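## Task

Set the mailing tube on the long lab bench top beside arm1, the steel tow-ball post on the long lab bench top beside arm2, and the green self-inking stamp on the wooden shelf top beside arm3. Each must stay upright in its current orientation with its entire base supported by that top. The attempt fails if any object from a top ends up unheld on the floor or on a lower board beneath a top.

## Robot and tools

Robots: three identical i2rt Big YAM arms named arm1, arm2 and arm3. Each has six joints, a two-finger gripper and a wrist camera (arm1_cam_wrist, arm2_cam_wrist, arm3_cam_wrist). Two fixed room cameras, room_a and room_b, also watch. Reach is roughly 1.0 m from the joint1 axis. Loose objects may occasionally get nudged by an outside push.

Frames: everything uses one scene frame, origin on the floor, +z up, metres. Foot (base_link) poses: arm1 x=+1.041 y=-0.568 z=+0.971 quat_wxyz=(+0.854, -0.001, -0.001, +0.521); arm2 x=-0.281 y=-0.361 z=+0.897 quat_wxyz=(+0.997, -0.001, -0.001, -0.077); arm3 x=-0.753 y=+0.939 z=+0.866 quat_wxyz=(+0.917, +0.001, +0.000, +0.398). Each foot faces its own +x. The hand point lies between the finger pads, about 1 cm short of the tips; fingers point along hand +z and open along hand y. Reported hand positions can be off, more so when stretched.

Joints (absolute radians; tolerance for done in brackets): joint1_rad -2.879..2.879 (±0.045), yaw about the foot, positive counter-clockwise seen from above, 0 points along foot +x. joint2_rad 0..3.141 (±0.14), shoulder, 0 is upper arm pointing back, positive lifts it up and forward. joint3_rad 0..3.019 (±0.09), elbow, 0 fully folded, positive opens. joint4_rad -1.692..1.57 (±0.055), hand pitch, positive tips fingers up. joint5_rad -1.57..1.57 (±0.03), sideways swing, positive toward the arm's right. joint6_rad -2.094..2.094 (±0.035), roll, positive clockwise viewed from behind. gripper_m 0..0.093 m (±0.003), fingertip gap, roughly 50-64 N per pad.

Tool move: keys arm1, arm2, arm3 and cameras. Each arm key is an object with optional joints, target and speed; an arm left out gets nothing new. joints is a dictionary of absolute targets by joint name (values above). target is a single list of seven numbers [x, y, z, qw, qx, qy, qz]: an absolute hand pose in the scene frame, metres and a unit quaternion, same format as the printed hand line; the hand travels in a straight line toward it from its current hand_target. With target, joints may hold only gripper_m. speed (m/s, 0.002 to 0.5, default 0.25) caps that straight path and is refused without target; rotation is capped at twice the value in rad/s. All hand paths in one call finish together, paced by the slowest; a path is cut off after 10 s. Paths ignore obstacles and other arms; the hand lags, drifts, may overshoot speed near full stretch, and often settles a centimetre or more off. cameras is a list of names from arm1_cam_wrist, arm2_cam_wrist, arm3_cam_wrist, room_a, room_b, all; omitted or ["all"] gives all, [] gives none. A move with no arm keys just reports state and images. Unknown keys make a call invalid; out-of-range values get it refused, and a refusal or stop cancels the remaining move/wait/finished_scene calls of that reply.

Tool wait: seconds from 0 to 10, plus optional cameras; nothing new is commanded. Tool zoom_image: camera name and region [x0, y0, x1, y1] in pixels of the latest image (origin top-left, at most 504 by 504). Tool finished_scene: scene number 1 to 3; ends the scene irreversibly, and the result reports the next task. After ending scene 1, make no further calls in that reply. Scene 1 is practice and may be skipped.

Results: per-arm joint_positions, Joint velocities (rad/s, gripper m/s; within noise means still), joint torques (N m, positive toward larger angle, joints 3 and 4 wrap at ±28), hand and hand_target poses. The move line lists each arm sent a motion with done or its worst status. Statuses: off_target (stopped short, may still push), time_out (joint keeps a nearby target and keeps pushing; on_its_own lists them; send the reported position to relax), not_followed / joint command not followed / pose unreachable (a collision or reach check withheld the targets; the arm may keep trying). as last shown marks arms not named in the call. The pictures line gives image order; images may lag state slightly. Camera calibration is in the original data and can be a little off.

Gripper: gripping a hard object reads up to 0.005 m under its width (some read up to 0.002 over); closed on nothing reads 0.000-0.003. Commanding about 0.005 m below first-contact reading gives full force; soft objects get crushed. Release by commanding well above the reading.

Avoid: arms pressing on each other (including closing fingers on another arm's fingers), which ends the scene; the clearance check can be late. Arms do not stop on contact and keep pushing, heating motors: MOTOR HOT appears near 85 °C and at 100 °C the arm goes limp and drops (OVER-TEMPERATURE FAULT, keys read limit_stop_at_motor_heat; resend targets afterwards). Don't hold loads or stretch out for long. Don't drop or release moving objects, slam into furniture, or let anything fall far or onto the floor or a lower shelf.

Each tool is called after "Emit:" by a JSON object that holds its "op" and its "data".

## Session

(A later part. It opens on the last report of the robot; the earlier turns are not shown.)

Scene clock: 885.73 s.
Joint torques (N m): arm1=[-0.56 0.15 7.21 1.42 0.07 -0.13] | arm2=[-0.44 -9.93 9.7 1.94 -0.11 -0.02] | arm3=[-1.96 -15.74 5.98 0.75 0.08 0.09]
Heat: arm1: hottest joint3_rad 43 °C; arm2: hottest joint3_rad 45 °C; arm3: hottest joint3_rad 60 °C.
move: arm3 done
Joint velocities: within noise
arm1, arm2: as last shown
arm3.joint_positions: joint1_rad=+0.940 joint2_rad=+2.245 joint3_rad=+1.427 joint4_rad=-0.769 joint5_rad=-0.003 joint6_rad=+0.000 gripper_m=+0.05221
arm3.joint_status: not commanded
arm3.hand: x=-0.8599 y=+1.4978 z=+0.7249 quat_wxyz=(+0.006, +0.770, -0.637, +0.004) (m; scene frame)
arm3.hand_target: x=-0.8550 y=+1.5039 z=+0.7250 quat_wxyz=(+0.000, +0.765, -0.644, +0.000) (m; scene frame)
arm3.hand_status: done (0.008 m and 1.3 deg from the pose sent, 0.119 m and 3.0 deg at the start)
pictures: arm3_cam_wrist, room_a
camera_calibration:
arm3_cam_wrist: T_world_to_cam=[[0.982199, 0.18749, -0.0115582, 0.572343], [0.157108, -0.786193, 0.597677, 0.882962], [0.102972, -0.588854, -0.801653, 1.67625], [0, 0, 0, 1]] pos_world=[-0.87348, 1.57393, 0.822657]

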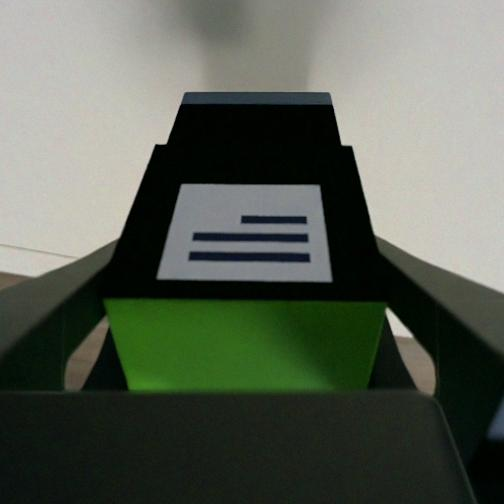

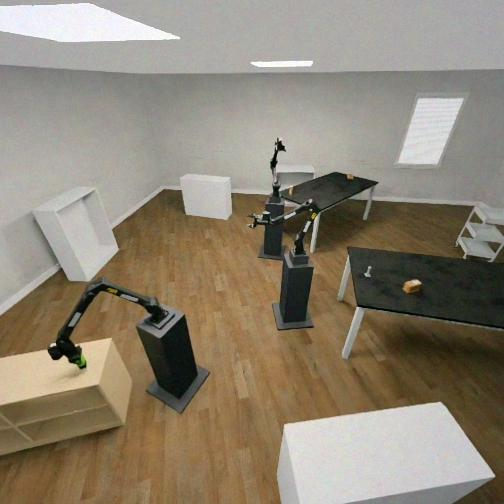

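Lower in steps.

Emit:
{"op": "move", "data": {"arm3": {"target":[-0.852,1.507,0.700,0,-0.7649,0.6441,0],"speed":0.06}, "cameras": ["arm3_cam_wrist"]}}

Emit:
{"op": "move", "data": {"arm3": {"target":[-0.852,1.507,0.686,0,-0.7649,0.6441,0],"speed":0.04}, "cameras": ["arm3_cam_wrist"]}}

Emit:
{"op": "move", "data": {"arm3": {"target":[-0.852,1.507,0.675,0,-0.7649,0.6441,0],"speed":0.04}, "cameras": ["arm3_cam_wrist"]}}

Scene clock: 895.80 s.
Joint torques (N m): arm1=[-0.5 0.09 7.23 1.4 0.07 -0.12] | arm2=[-0.56 -10.58 9.62 1.83 -0.15 0.01] | arm3=[-2.14 -15.5 6.67 0.72 0.08 0.02]
Heat: arm1: hottest joint3_rad 43 °C; arm2: hottest joint3_rad 45 °C; arm3: hottest joint3_rad 58 °C.
move: arm3 off_target
Joint velocities: within noise
arm1, arm2: as last shown
arm3.joint_positions: joint1_rad=+0.935 joint2_rad=+2.295 joint3_rad=+1.427 joint4_rad=-0.732 joint5_rad=-0.003 joint6_rad=+0.001 gripper_m=+0.05221
arm3.joint_status: not commanded
arm3.hand: x=-0.8561 y=+1.4934 z=+0.6975 quat_wxyz=(+0.010, +0.769, -0.640, +0.009) (m; scene frame)
arm3.hand_target: x=-0.8519 y=+1.5067 z=+0.7002 quat_wxyz=(+0.000, +0.765, -0.644, +0.000) (m; scene frame)
arm3.hand_status: off_target (0.014 m and 1.7 deg from the pose sent, 0.028 m and 1.3 deg at the start)
pictures: arm3_cam_wrist
camera_calibration:
arm3_cam_wrist: T_world_to_cam=[[0.983268, 0.181798, -0.0115107, 0.578405], [0.151214, -0.779352, 0.608067, 0.87272], [0.101575, -0.599634, -0.793802, 1.66071], [0, 0, 0, 1]] pos_world=[-0.869382, 1.57082, 0.794265]

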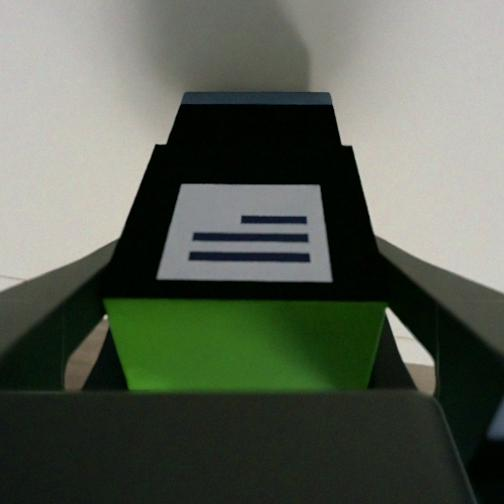

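Scene clock: 896.77 s.
Joint torques (N m): arm1=[-0.56 0.09 7.21 1.39 0.07 -0.12] | arm2=[-0.73 -10.58 9.83 1.85 -0.12 0.05] | arm3=[-2.02 -14.51 7.01 0.91 0.08 0.01]
Heat: arm1: hottest joint3_rad 43 °C; arm2: hottest joint3_rad 45 °C; arm3: hottest joint3_rad 58 °C.
move: arm3 off_target
Joint velocities: within noise
arm1.joint_positions: joint1_rad=+1.885 joint2_rad=+0.506 joint3_rad=+1.386 joint4_rad=-0.990 joint5_rad=+0.003 joint6_rad=+0.011 gripper_m=+0.09292
arm1.joint_status: not commanded
arm1.hand: x=+0.8287 y=-0.5318 z=+1.6106 quat_wxyz=(-0.050, +0.743, -0.065, -0.664) (m; scene frame)
arm1.hand_target: x=+0.8355 y=-0.5345 z=+1.6162 quat_wxyz=(-0.052, +0.740, -0.057, -0.668) (m; scene frame)
arm1.hand_status: not commanded
arm2: as last shown
arm3.joint_positions: joint1_rad=+0.935 joint2_rad=+2.306 joint3_rad=+1.427 joint4_rad=-0.713 joint5_rad=-0.003 joint6_rad=+0.001 gripper_m=+0.05217
arm3.joint_status: not commanded
arm3.hand: x=-0.8561 y=+1.4945 z=+0.6912 quat_wxyz=(+0.008, +0.768, -0.640, +0.006) (m; scene frame)
arm3.hand_target: x=-0.8518 y=+1.5066 z=+0.6863 quat_wxyz=(+0.000, +0.765, -0.644, +0.000) (m; scene frame)
arm3.hand_status: off_target (0.014 m and 1.3 deg from the pose sent, 0.018 m and 1.7 deg at the start)
pictures: arm3_cam_wrist
camera_calibration:
arm3_cam_wrist: T_world_to_cam=[[0.983342, 0.181399, -0.0115377, 0.578862], [0.151607, -0.783517, 0.602591, 0.887831], [0.100269, -0.594302, -0.797967, 1.65017], [0, 0, 0, 1]] pos_world=[-0.869283, 1.57133, 0.788461]

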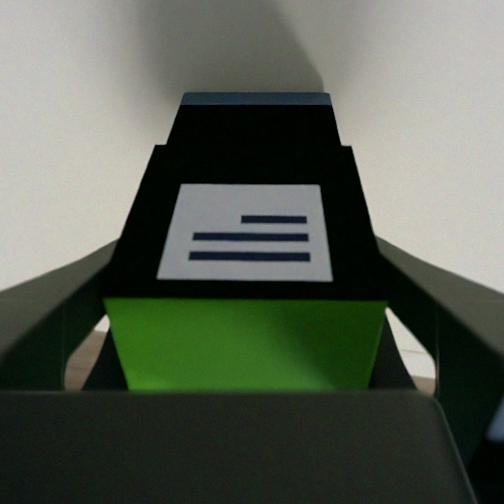

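Scene clock: 897.73 s.
Joint torques (N m): arm1=[-0.62 0.03 7.21 1.42 0.07 -0.13] | arm2=[-0.67 -10.17 9.83 1.81 -0.08 0.03] | arm3=[-1.96 -13.1 7.25 1.4 0.08 0.02]
Heat: arm1: hottest joint3_rad 43 °C; arm2: hottest joint3_rad 45 °C; arm3: hottest joint3_rad 58 °C.
move: arm3 off_target
Joint velocities: within noise
arm1, arm2: as last shown
arm3.joint_positions: joint1_rad=+0.935 joint2_rad=+2.307 joint3_rad=+1.427 joint4_rad=-0.707 joint5_rad=-0.003 joint6_rad=+0.001 gripper_m=+0.05216
arm3.joint_status: not commanded
arm3.hand: x=-0.8563 y=+1.4958 z=+0.6907 quat_wxyz=(+0.006, +0.768, -0.640, +0.004) (m; scene frame)
arm3.hand_target: x=-0.8518 y=+1.5061 z=+0.6756 quat_wxyz=(+0.000, +0.765, -0.644, +0.000) (m; scene frame)
arm3.hand_status: off_target (0.020 m and 1.1 deg from the pose sent, 0.021 m and 1.3 deg at the start)
pictures: arm3_cam_wrist
camera_calibration:
arm3_cam_wrist: T_world_to_cam=[[0.983331, 0.18146, -0.0114977, 0.578678], [0.152201, -0.786885, 0.598036, 0.897881], [0.0994723, -0.589817, -0.801387, 1.64561], [0, 0, 0, 1]] pos_world=[-0.869383, 1.57213, 0.788457]

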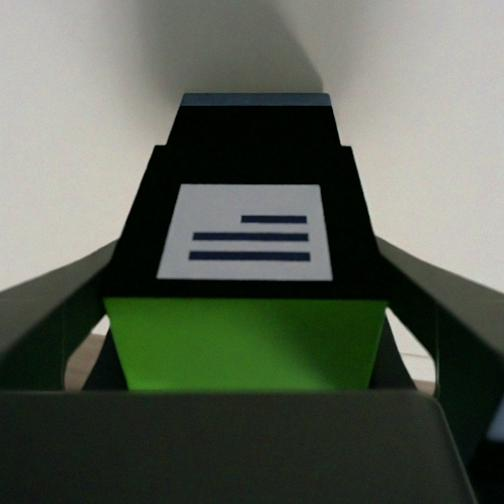

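Emit:
{"op": "move", "data": {"arm3": {"target":[-0.852,1.507,0.664,0,-0.7649,0.6441,0],"speed":0.04}, "cameras": ["arm3_cam_wrist","room_a","room_b"]}}

Emit:
{"op": "zoom_image", "data": {"camera": "room_a", "region": [30, 310, 130, 410]}}

Scene clock: 904.40 s.
Joint torques (N m): arm1=[-0.62 0.09 7.2 1.42 0.07 -0.13] | arm2=[-0.67 -10.7 9.78 1.94 -0.07 0.04] | arm3=[-2.02 -11.75 7.39 1.88 0.08 0.01]
Heat: arm1: hottest joint3_rad 43 °C; arm2: hottest joint3_rad 44 °C; arm3: hottest joint3_rad 57 °C.
move: arm3 off_target
Joint velocities: within noise
arm1: as last shown
arm2.joint_positions: joint1_rad=+1.310 joint2_rad=+1.203 joint3_rad=+0.638 joint4_rad=+0.615 joint5_rad=-0.005 joint6_rad=+1.565 gripper_m=+0.09295
arm2.joint_status: not commanded
arm2.hand: x=-0.0713 y=+0.1149 z=+1.2131 quat_wxyz=(-0.150, -0.138, -0.675, -0.709) (m; scene frame)
arm2.hand_target: x=-0.0683 y=+0.1095 z=+1.2202 quat_wxyz=(-0.152, -0.142, -0.670, -0.713) (m; scene frame)
arm2.hand_status: not commanded
arm3.joint_positions: joint1_rad=+0.934 joint2_rad=+2.309 joint3_rad=+1.427 joint4_rad=-0.700 joint5_rad=-0.003 joint6_rad=+0.001 gripper_m=+0.05211
arm3.joint_status: not commanded
arm3.hand: x=-0.8563 y=+1.4968 z=+0.6894 quat_wxyz=(+0.005, +0.768, -0.640, +0.002) (m; scene frame)
arm3.hand_target: x=-0.8517 y=+1.5053 z=+0.6651 quat_wxyz=(+0.000, +0.765, -0.644, +0.000) (m; scene frame)
arm3.hand_status: off_target (0.028 m and 0.9 deg from the pose sent, 0.029 m and 1.1 deg at the start)
pictures: arm3_cam_wrist, room_a, room_b
camera_calibration:
arm3_cam_wrist: T_world_to_cam=[[0.983389, 0.181145, -0.0115092, 0.579033], [0.152415, -0.789663, 0.594308, 0.906291], [0.0985677, -0.58619, -0.804155, 1.64086], [0, 0, 0, 1]] pos_world=[-0.869284, 1.57263, 0.787555]

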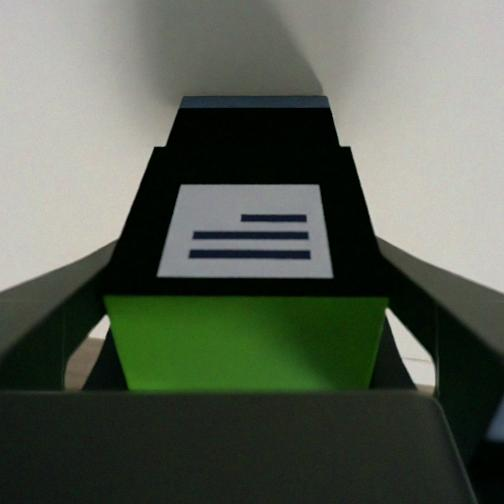

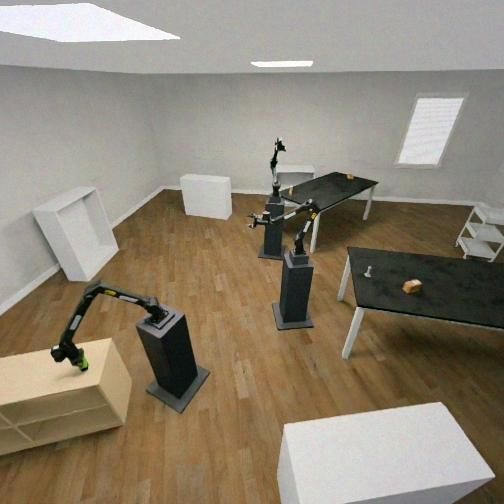

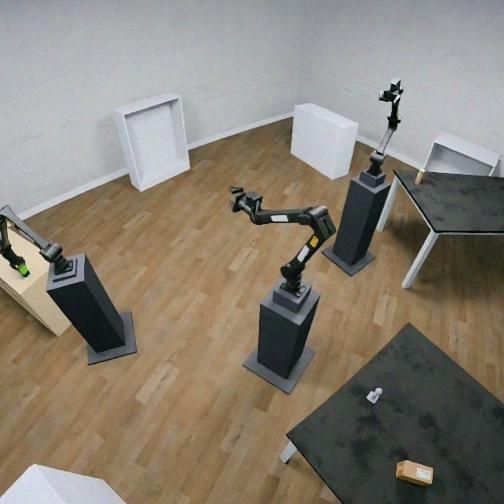

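Scaled by 5.040 from the camera's 504x504 image, which has a finer 720x720 frame.

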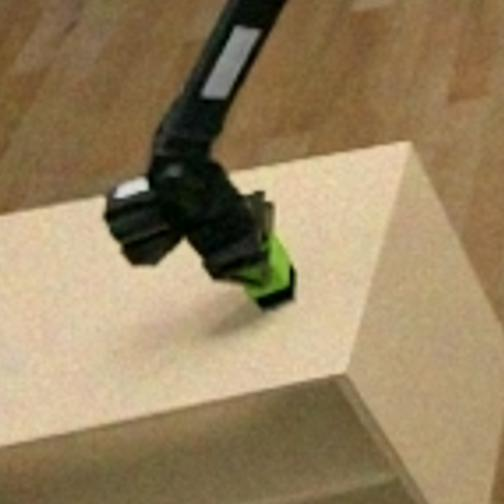

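Emit:
{"op": "move", "data": {"arm3": {"target":[-0.852,1.506,0.692,0,-0.7649,0.6441,0],"speed":0.05}, "cameras": ["arm3_cam_wrist"]}}

Emit:
{"op": "move", "data": {"arm3": {"joints":{"gripper_m":0.062}}, "cameras": ["arm3_cam_wrist"]}}

Emit:
{"op": "move", "data": {"arm3": {"joints":{"gripper_m":0.093}}, "cameras": ["arm3_cam_wrist"]}}

Emit:
{"op": "move", "data": {"arm3": {"target":[-0.857,1.498,0.84,0,-0.7649,0.6441,0],"speed":0.15}, "cameras": ["arm3_cam_wrist","room_a","room_b"]}}

Scene clock: 913.93 s.
Joint torques (N m): arm1=[-0.56 0.09 7.23 1.42 0.07 -0.13] | arm2=[-0.73 -10.99 9.99 1.89 -0.1 0.03] | arm3=[-1.67 -15.68 6.6 0.21 0.07 0.03]
Heat: arm1: hottest joint3_rad 43 °C; arm2: hottest joint3_rad 44 °C; arm3: hottest joint3_rad 56 °C.
move: arm3 off_target
Joint velocities: within noise
arm1, arm2: as last shown
arm3.joint_positions: joint1_rad=+0.934 joint2_rad=+2.309 joint3_rad=+1.427 joint4_rad=-0.704 joint5_rad=-0.003 joint6_rad=+0.001 gripper_m=+0.05211
arm3.joint_status: not commanded
arm3.hand: x=-0.8562 y=+1.4962 z=+0.6899 quat_wxyz=(+0.005, +0.768, -0.640, +0.003) (m; scene frame)
arm3.hand_target: x=-0.8519 y=+1.5058 z=+0.6921 quat_wxyz=(+0.000, +0.765, -0.644, +0.000) (m; scene frame)
arm3.hand_status: off_target (0.011 m and 1.0 deg from the pose sent, 0.010 m and 0.9 deg at the start)
pictures: arm3_cam_wrist
camera_calibration:
arm3_cam_wrist: T_world_to_cam=[[0.983394, 0.181119, -0.0114958, 0.579027], [0.152123, -0.7881, 0.596454, 0.901516], [0.0989691, -0.588298, -0.802565, 1.64325], [0, 0, 0, 1]] pos_world=[-0.869183, 1.57233, 0.787756]

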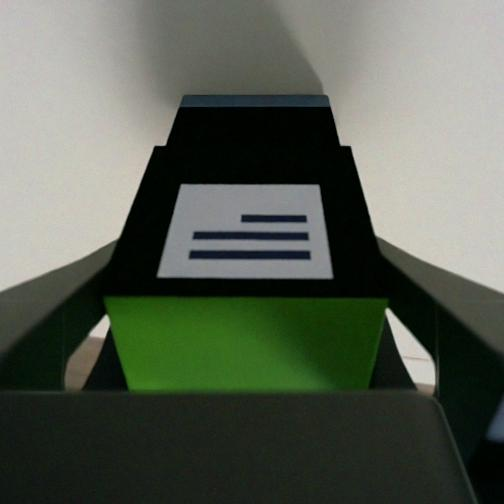

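Scene clock: 914.47 s.
Joint torques (N m): arm1=[-0.56 0.09 7.23 1.42 0.07 -0.12] | arm2=[-0.21 -10.58 9.85 1.76 -0.09 0.09] | arm3=[-1.96 -15.85 6.53 0.14 0.09 0.02]
Heat: arm1: hottest joint3_rad 43 °C; arm2: hottest joint3_rad 44 °C; arm3: hottest joint3_rad 56 °C.
move: arm3 done
Joint velocities: within noise
arm1, arm2: as last shown
arm3.joint_positions: joint1_rad=+0.934 joint2_rad=+2.310 joint3_rad=+1.427 joint4_rad=-0.704 joint5_rad=-0.003 joint6_rad=+0.001 gripper_m=+0.06190
arm3.joint_status: all done
arm3.hand: x=-0.8561 y=+1.4958 z=+0.6890 quat_wxyz=(+0.006, +0.768, -0.640, +0.004) (m; scene frame)
arm3.hand_target: x=-0.8519 y=+1.5057 z=+0.6921 quat_wxyz=(+0.000, +0.765, -0.644, +0.000) (m; scene frame)
arm3.hand_status: not commanded
pictures: arm3_cam_wrist
camera_calibration:
arm3_cam_wrist: T_world_to_cam=[[0.983389, 0.18114, -0.011551, 0.579076], [0.152022, -0.7872, 0.597667, 0.899418], [0.0991686, -0.589495, -0.801661, 1.64361], [0, 0, 0, 1]] pos_world=[-0.869183, 1.57203, 0.786757]

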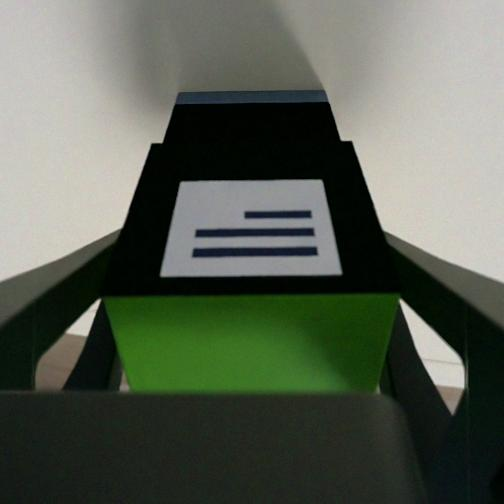

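Scene clock: 915.10 s.
Joint torques (N m): arm1=[-0.56 0.03 7.23 1.42 0.07 -0.12] | arm2=[-0.73 -10.7 9.66 1.87 -0.1 0.06] | arm3=[-1.96 -15.56 6.6 0.14 0.08 0.03]
Heat: arm1: hottest joint3_rad 43 °C; arm2: hottest joint3_rad 44 °C; arm3: hottest joint3_rad 56 °C.
move: arm3 done
Joint velocities: within noise
arm1, arm2: as last shown
arm3.joint_positions: joint1_rad=+0.934 joint2_rad=+2.310 joint3_rad=+1.427 joint4_rad=-0.704 joint5_rad=-0.003 joint6_rad=+0.001 gripper_m=+0.09286
arm3.joint_status: all done
arm3.hand: x=-0.8561 y=+1.4958 z=+0.6890 quat_wxyz=(+0.006, +0.768, -0.640, +0.004) (m; scene frame)
arm3.hand_target: x=-0.8519 y=+1.5057 z=+0.6921 quat_wxyz=(+0.000, +0.765, -0.644, +0.000) (m; scene frame)
arm3.hand_status: not commanded
pictures: arm3_cam_wrist
camera_calibration:
arm3_cam_wrist: T_world_to_cam=[[0.983389, 0.18114, -0.011551, 0.579076], [0.152022, -0.7872, 0.597667, 0.899418], [0.0991686, -0.589495, -0.801661, 1.64361], [0, 0, 0, 1]] pos_world=[-0.869183, 1.57203, 0.786757]

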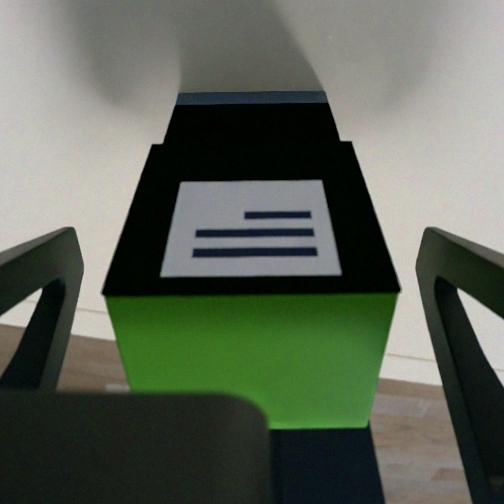

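Scene clock: 916.90 s.
Joint torques (N m): arm1=[-0.62 0.15 7.21 1.4 0.07 -0.13] | arm2=[-0.5 -10.58 9.73 1.81 -0.08 0.04] | arm3=[-1.2 -16.79 7.34 -0.12 0.08 0.1]
Heat: arm1: hottest joint3_rad 43 °C; arm2: hottest joint3_rad 44 °C; arm3: hottest joint3_rad 55 °C.
move: arm3 off_target
Joint velocities: within noise
arm1, arm2: as last shown
arm3.joint_positions: joint1_rad=+0.934 joint2_rad=+2.065 joint3_rad=+1.427 joint4_rad=-0.961 joint5_rad=-0.003 joint6_rad=+0.006 gripper_m=+0.09294
arm3.joint_status: not commanded
arm3.hand: x=-0.8550 y=+1.4911 z=+0.8239 quat_wxyz=(+0.010, +0.767, -0.642, +0.008) (m; scene frame)
arm3.hand_target: x=-0.8569 y=+1.4978 z=+0.8399 quat_wxyz=(+0.000, +0.765, -0.644, +0.000) (m; scene frame)
arm3.hand_status: off_target (0.018 m and 1.5 deg from the pose sent, 0.151 m and 1.0 deg at the start)
pictures: arm3_cam_wrist, room_a, room_b
camera_calibration:
arm3_cam_wrist: T_world_to_cam=[[0.984306, 0.176105, -0.0113548, 0.588593], [0.146714, -0.78088, 0.607208, 0.793076], [0.0980656, -0.599344, -0.794462, 1.75671], [0, 0, 0, 1]] pos_world=[-0.867984, 1.56852, 0.920764]

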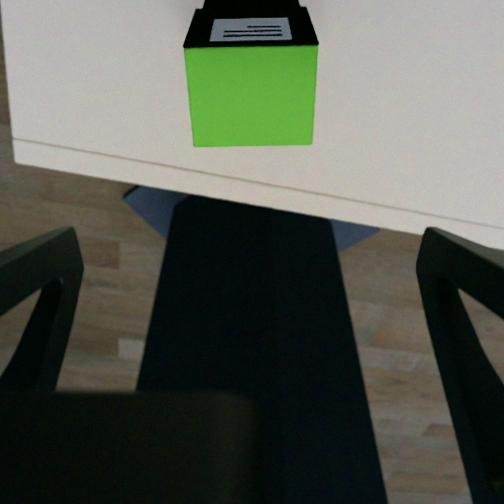

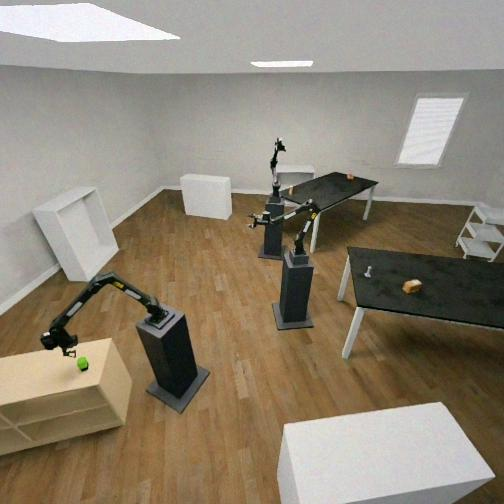

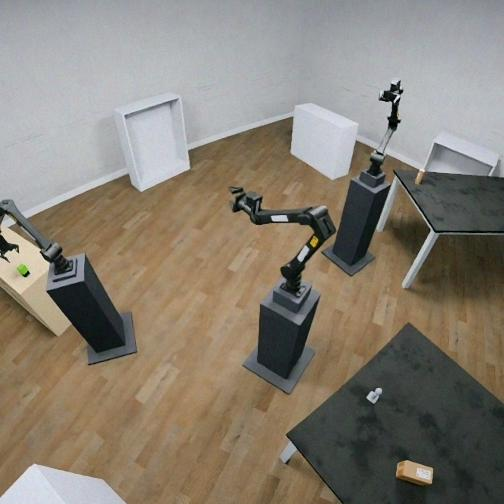

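Everything is placed. Finish practice.

Emit:
{"op": "finished_scene", "data": {"scene": 1}}

The scene is finished: the task was done.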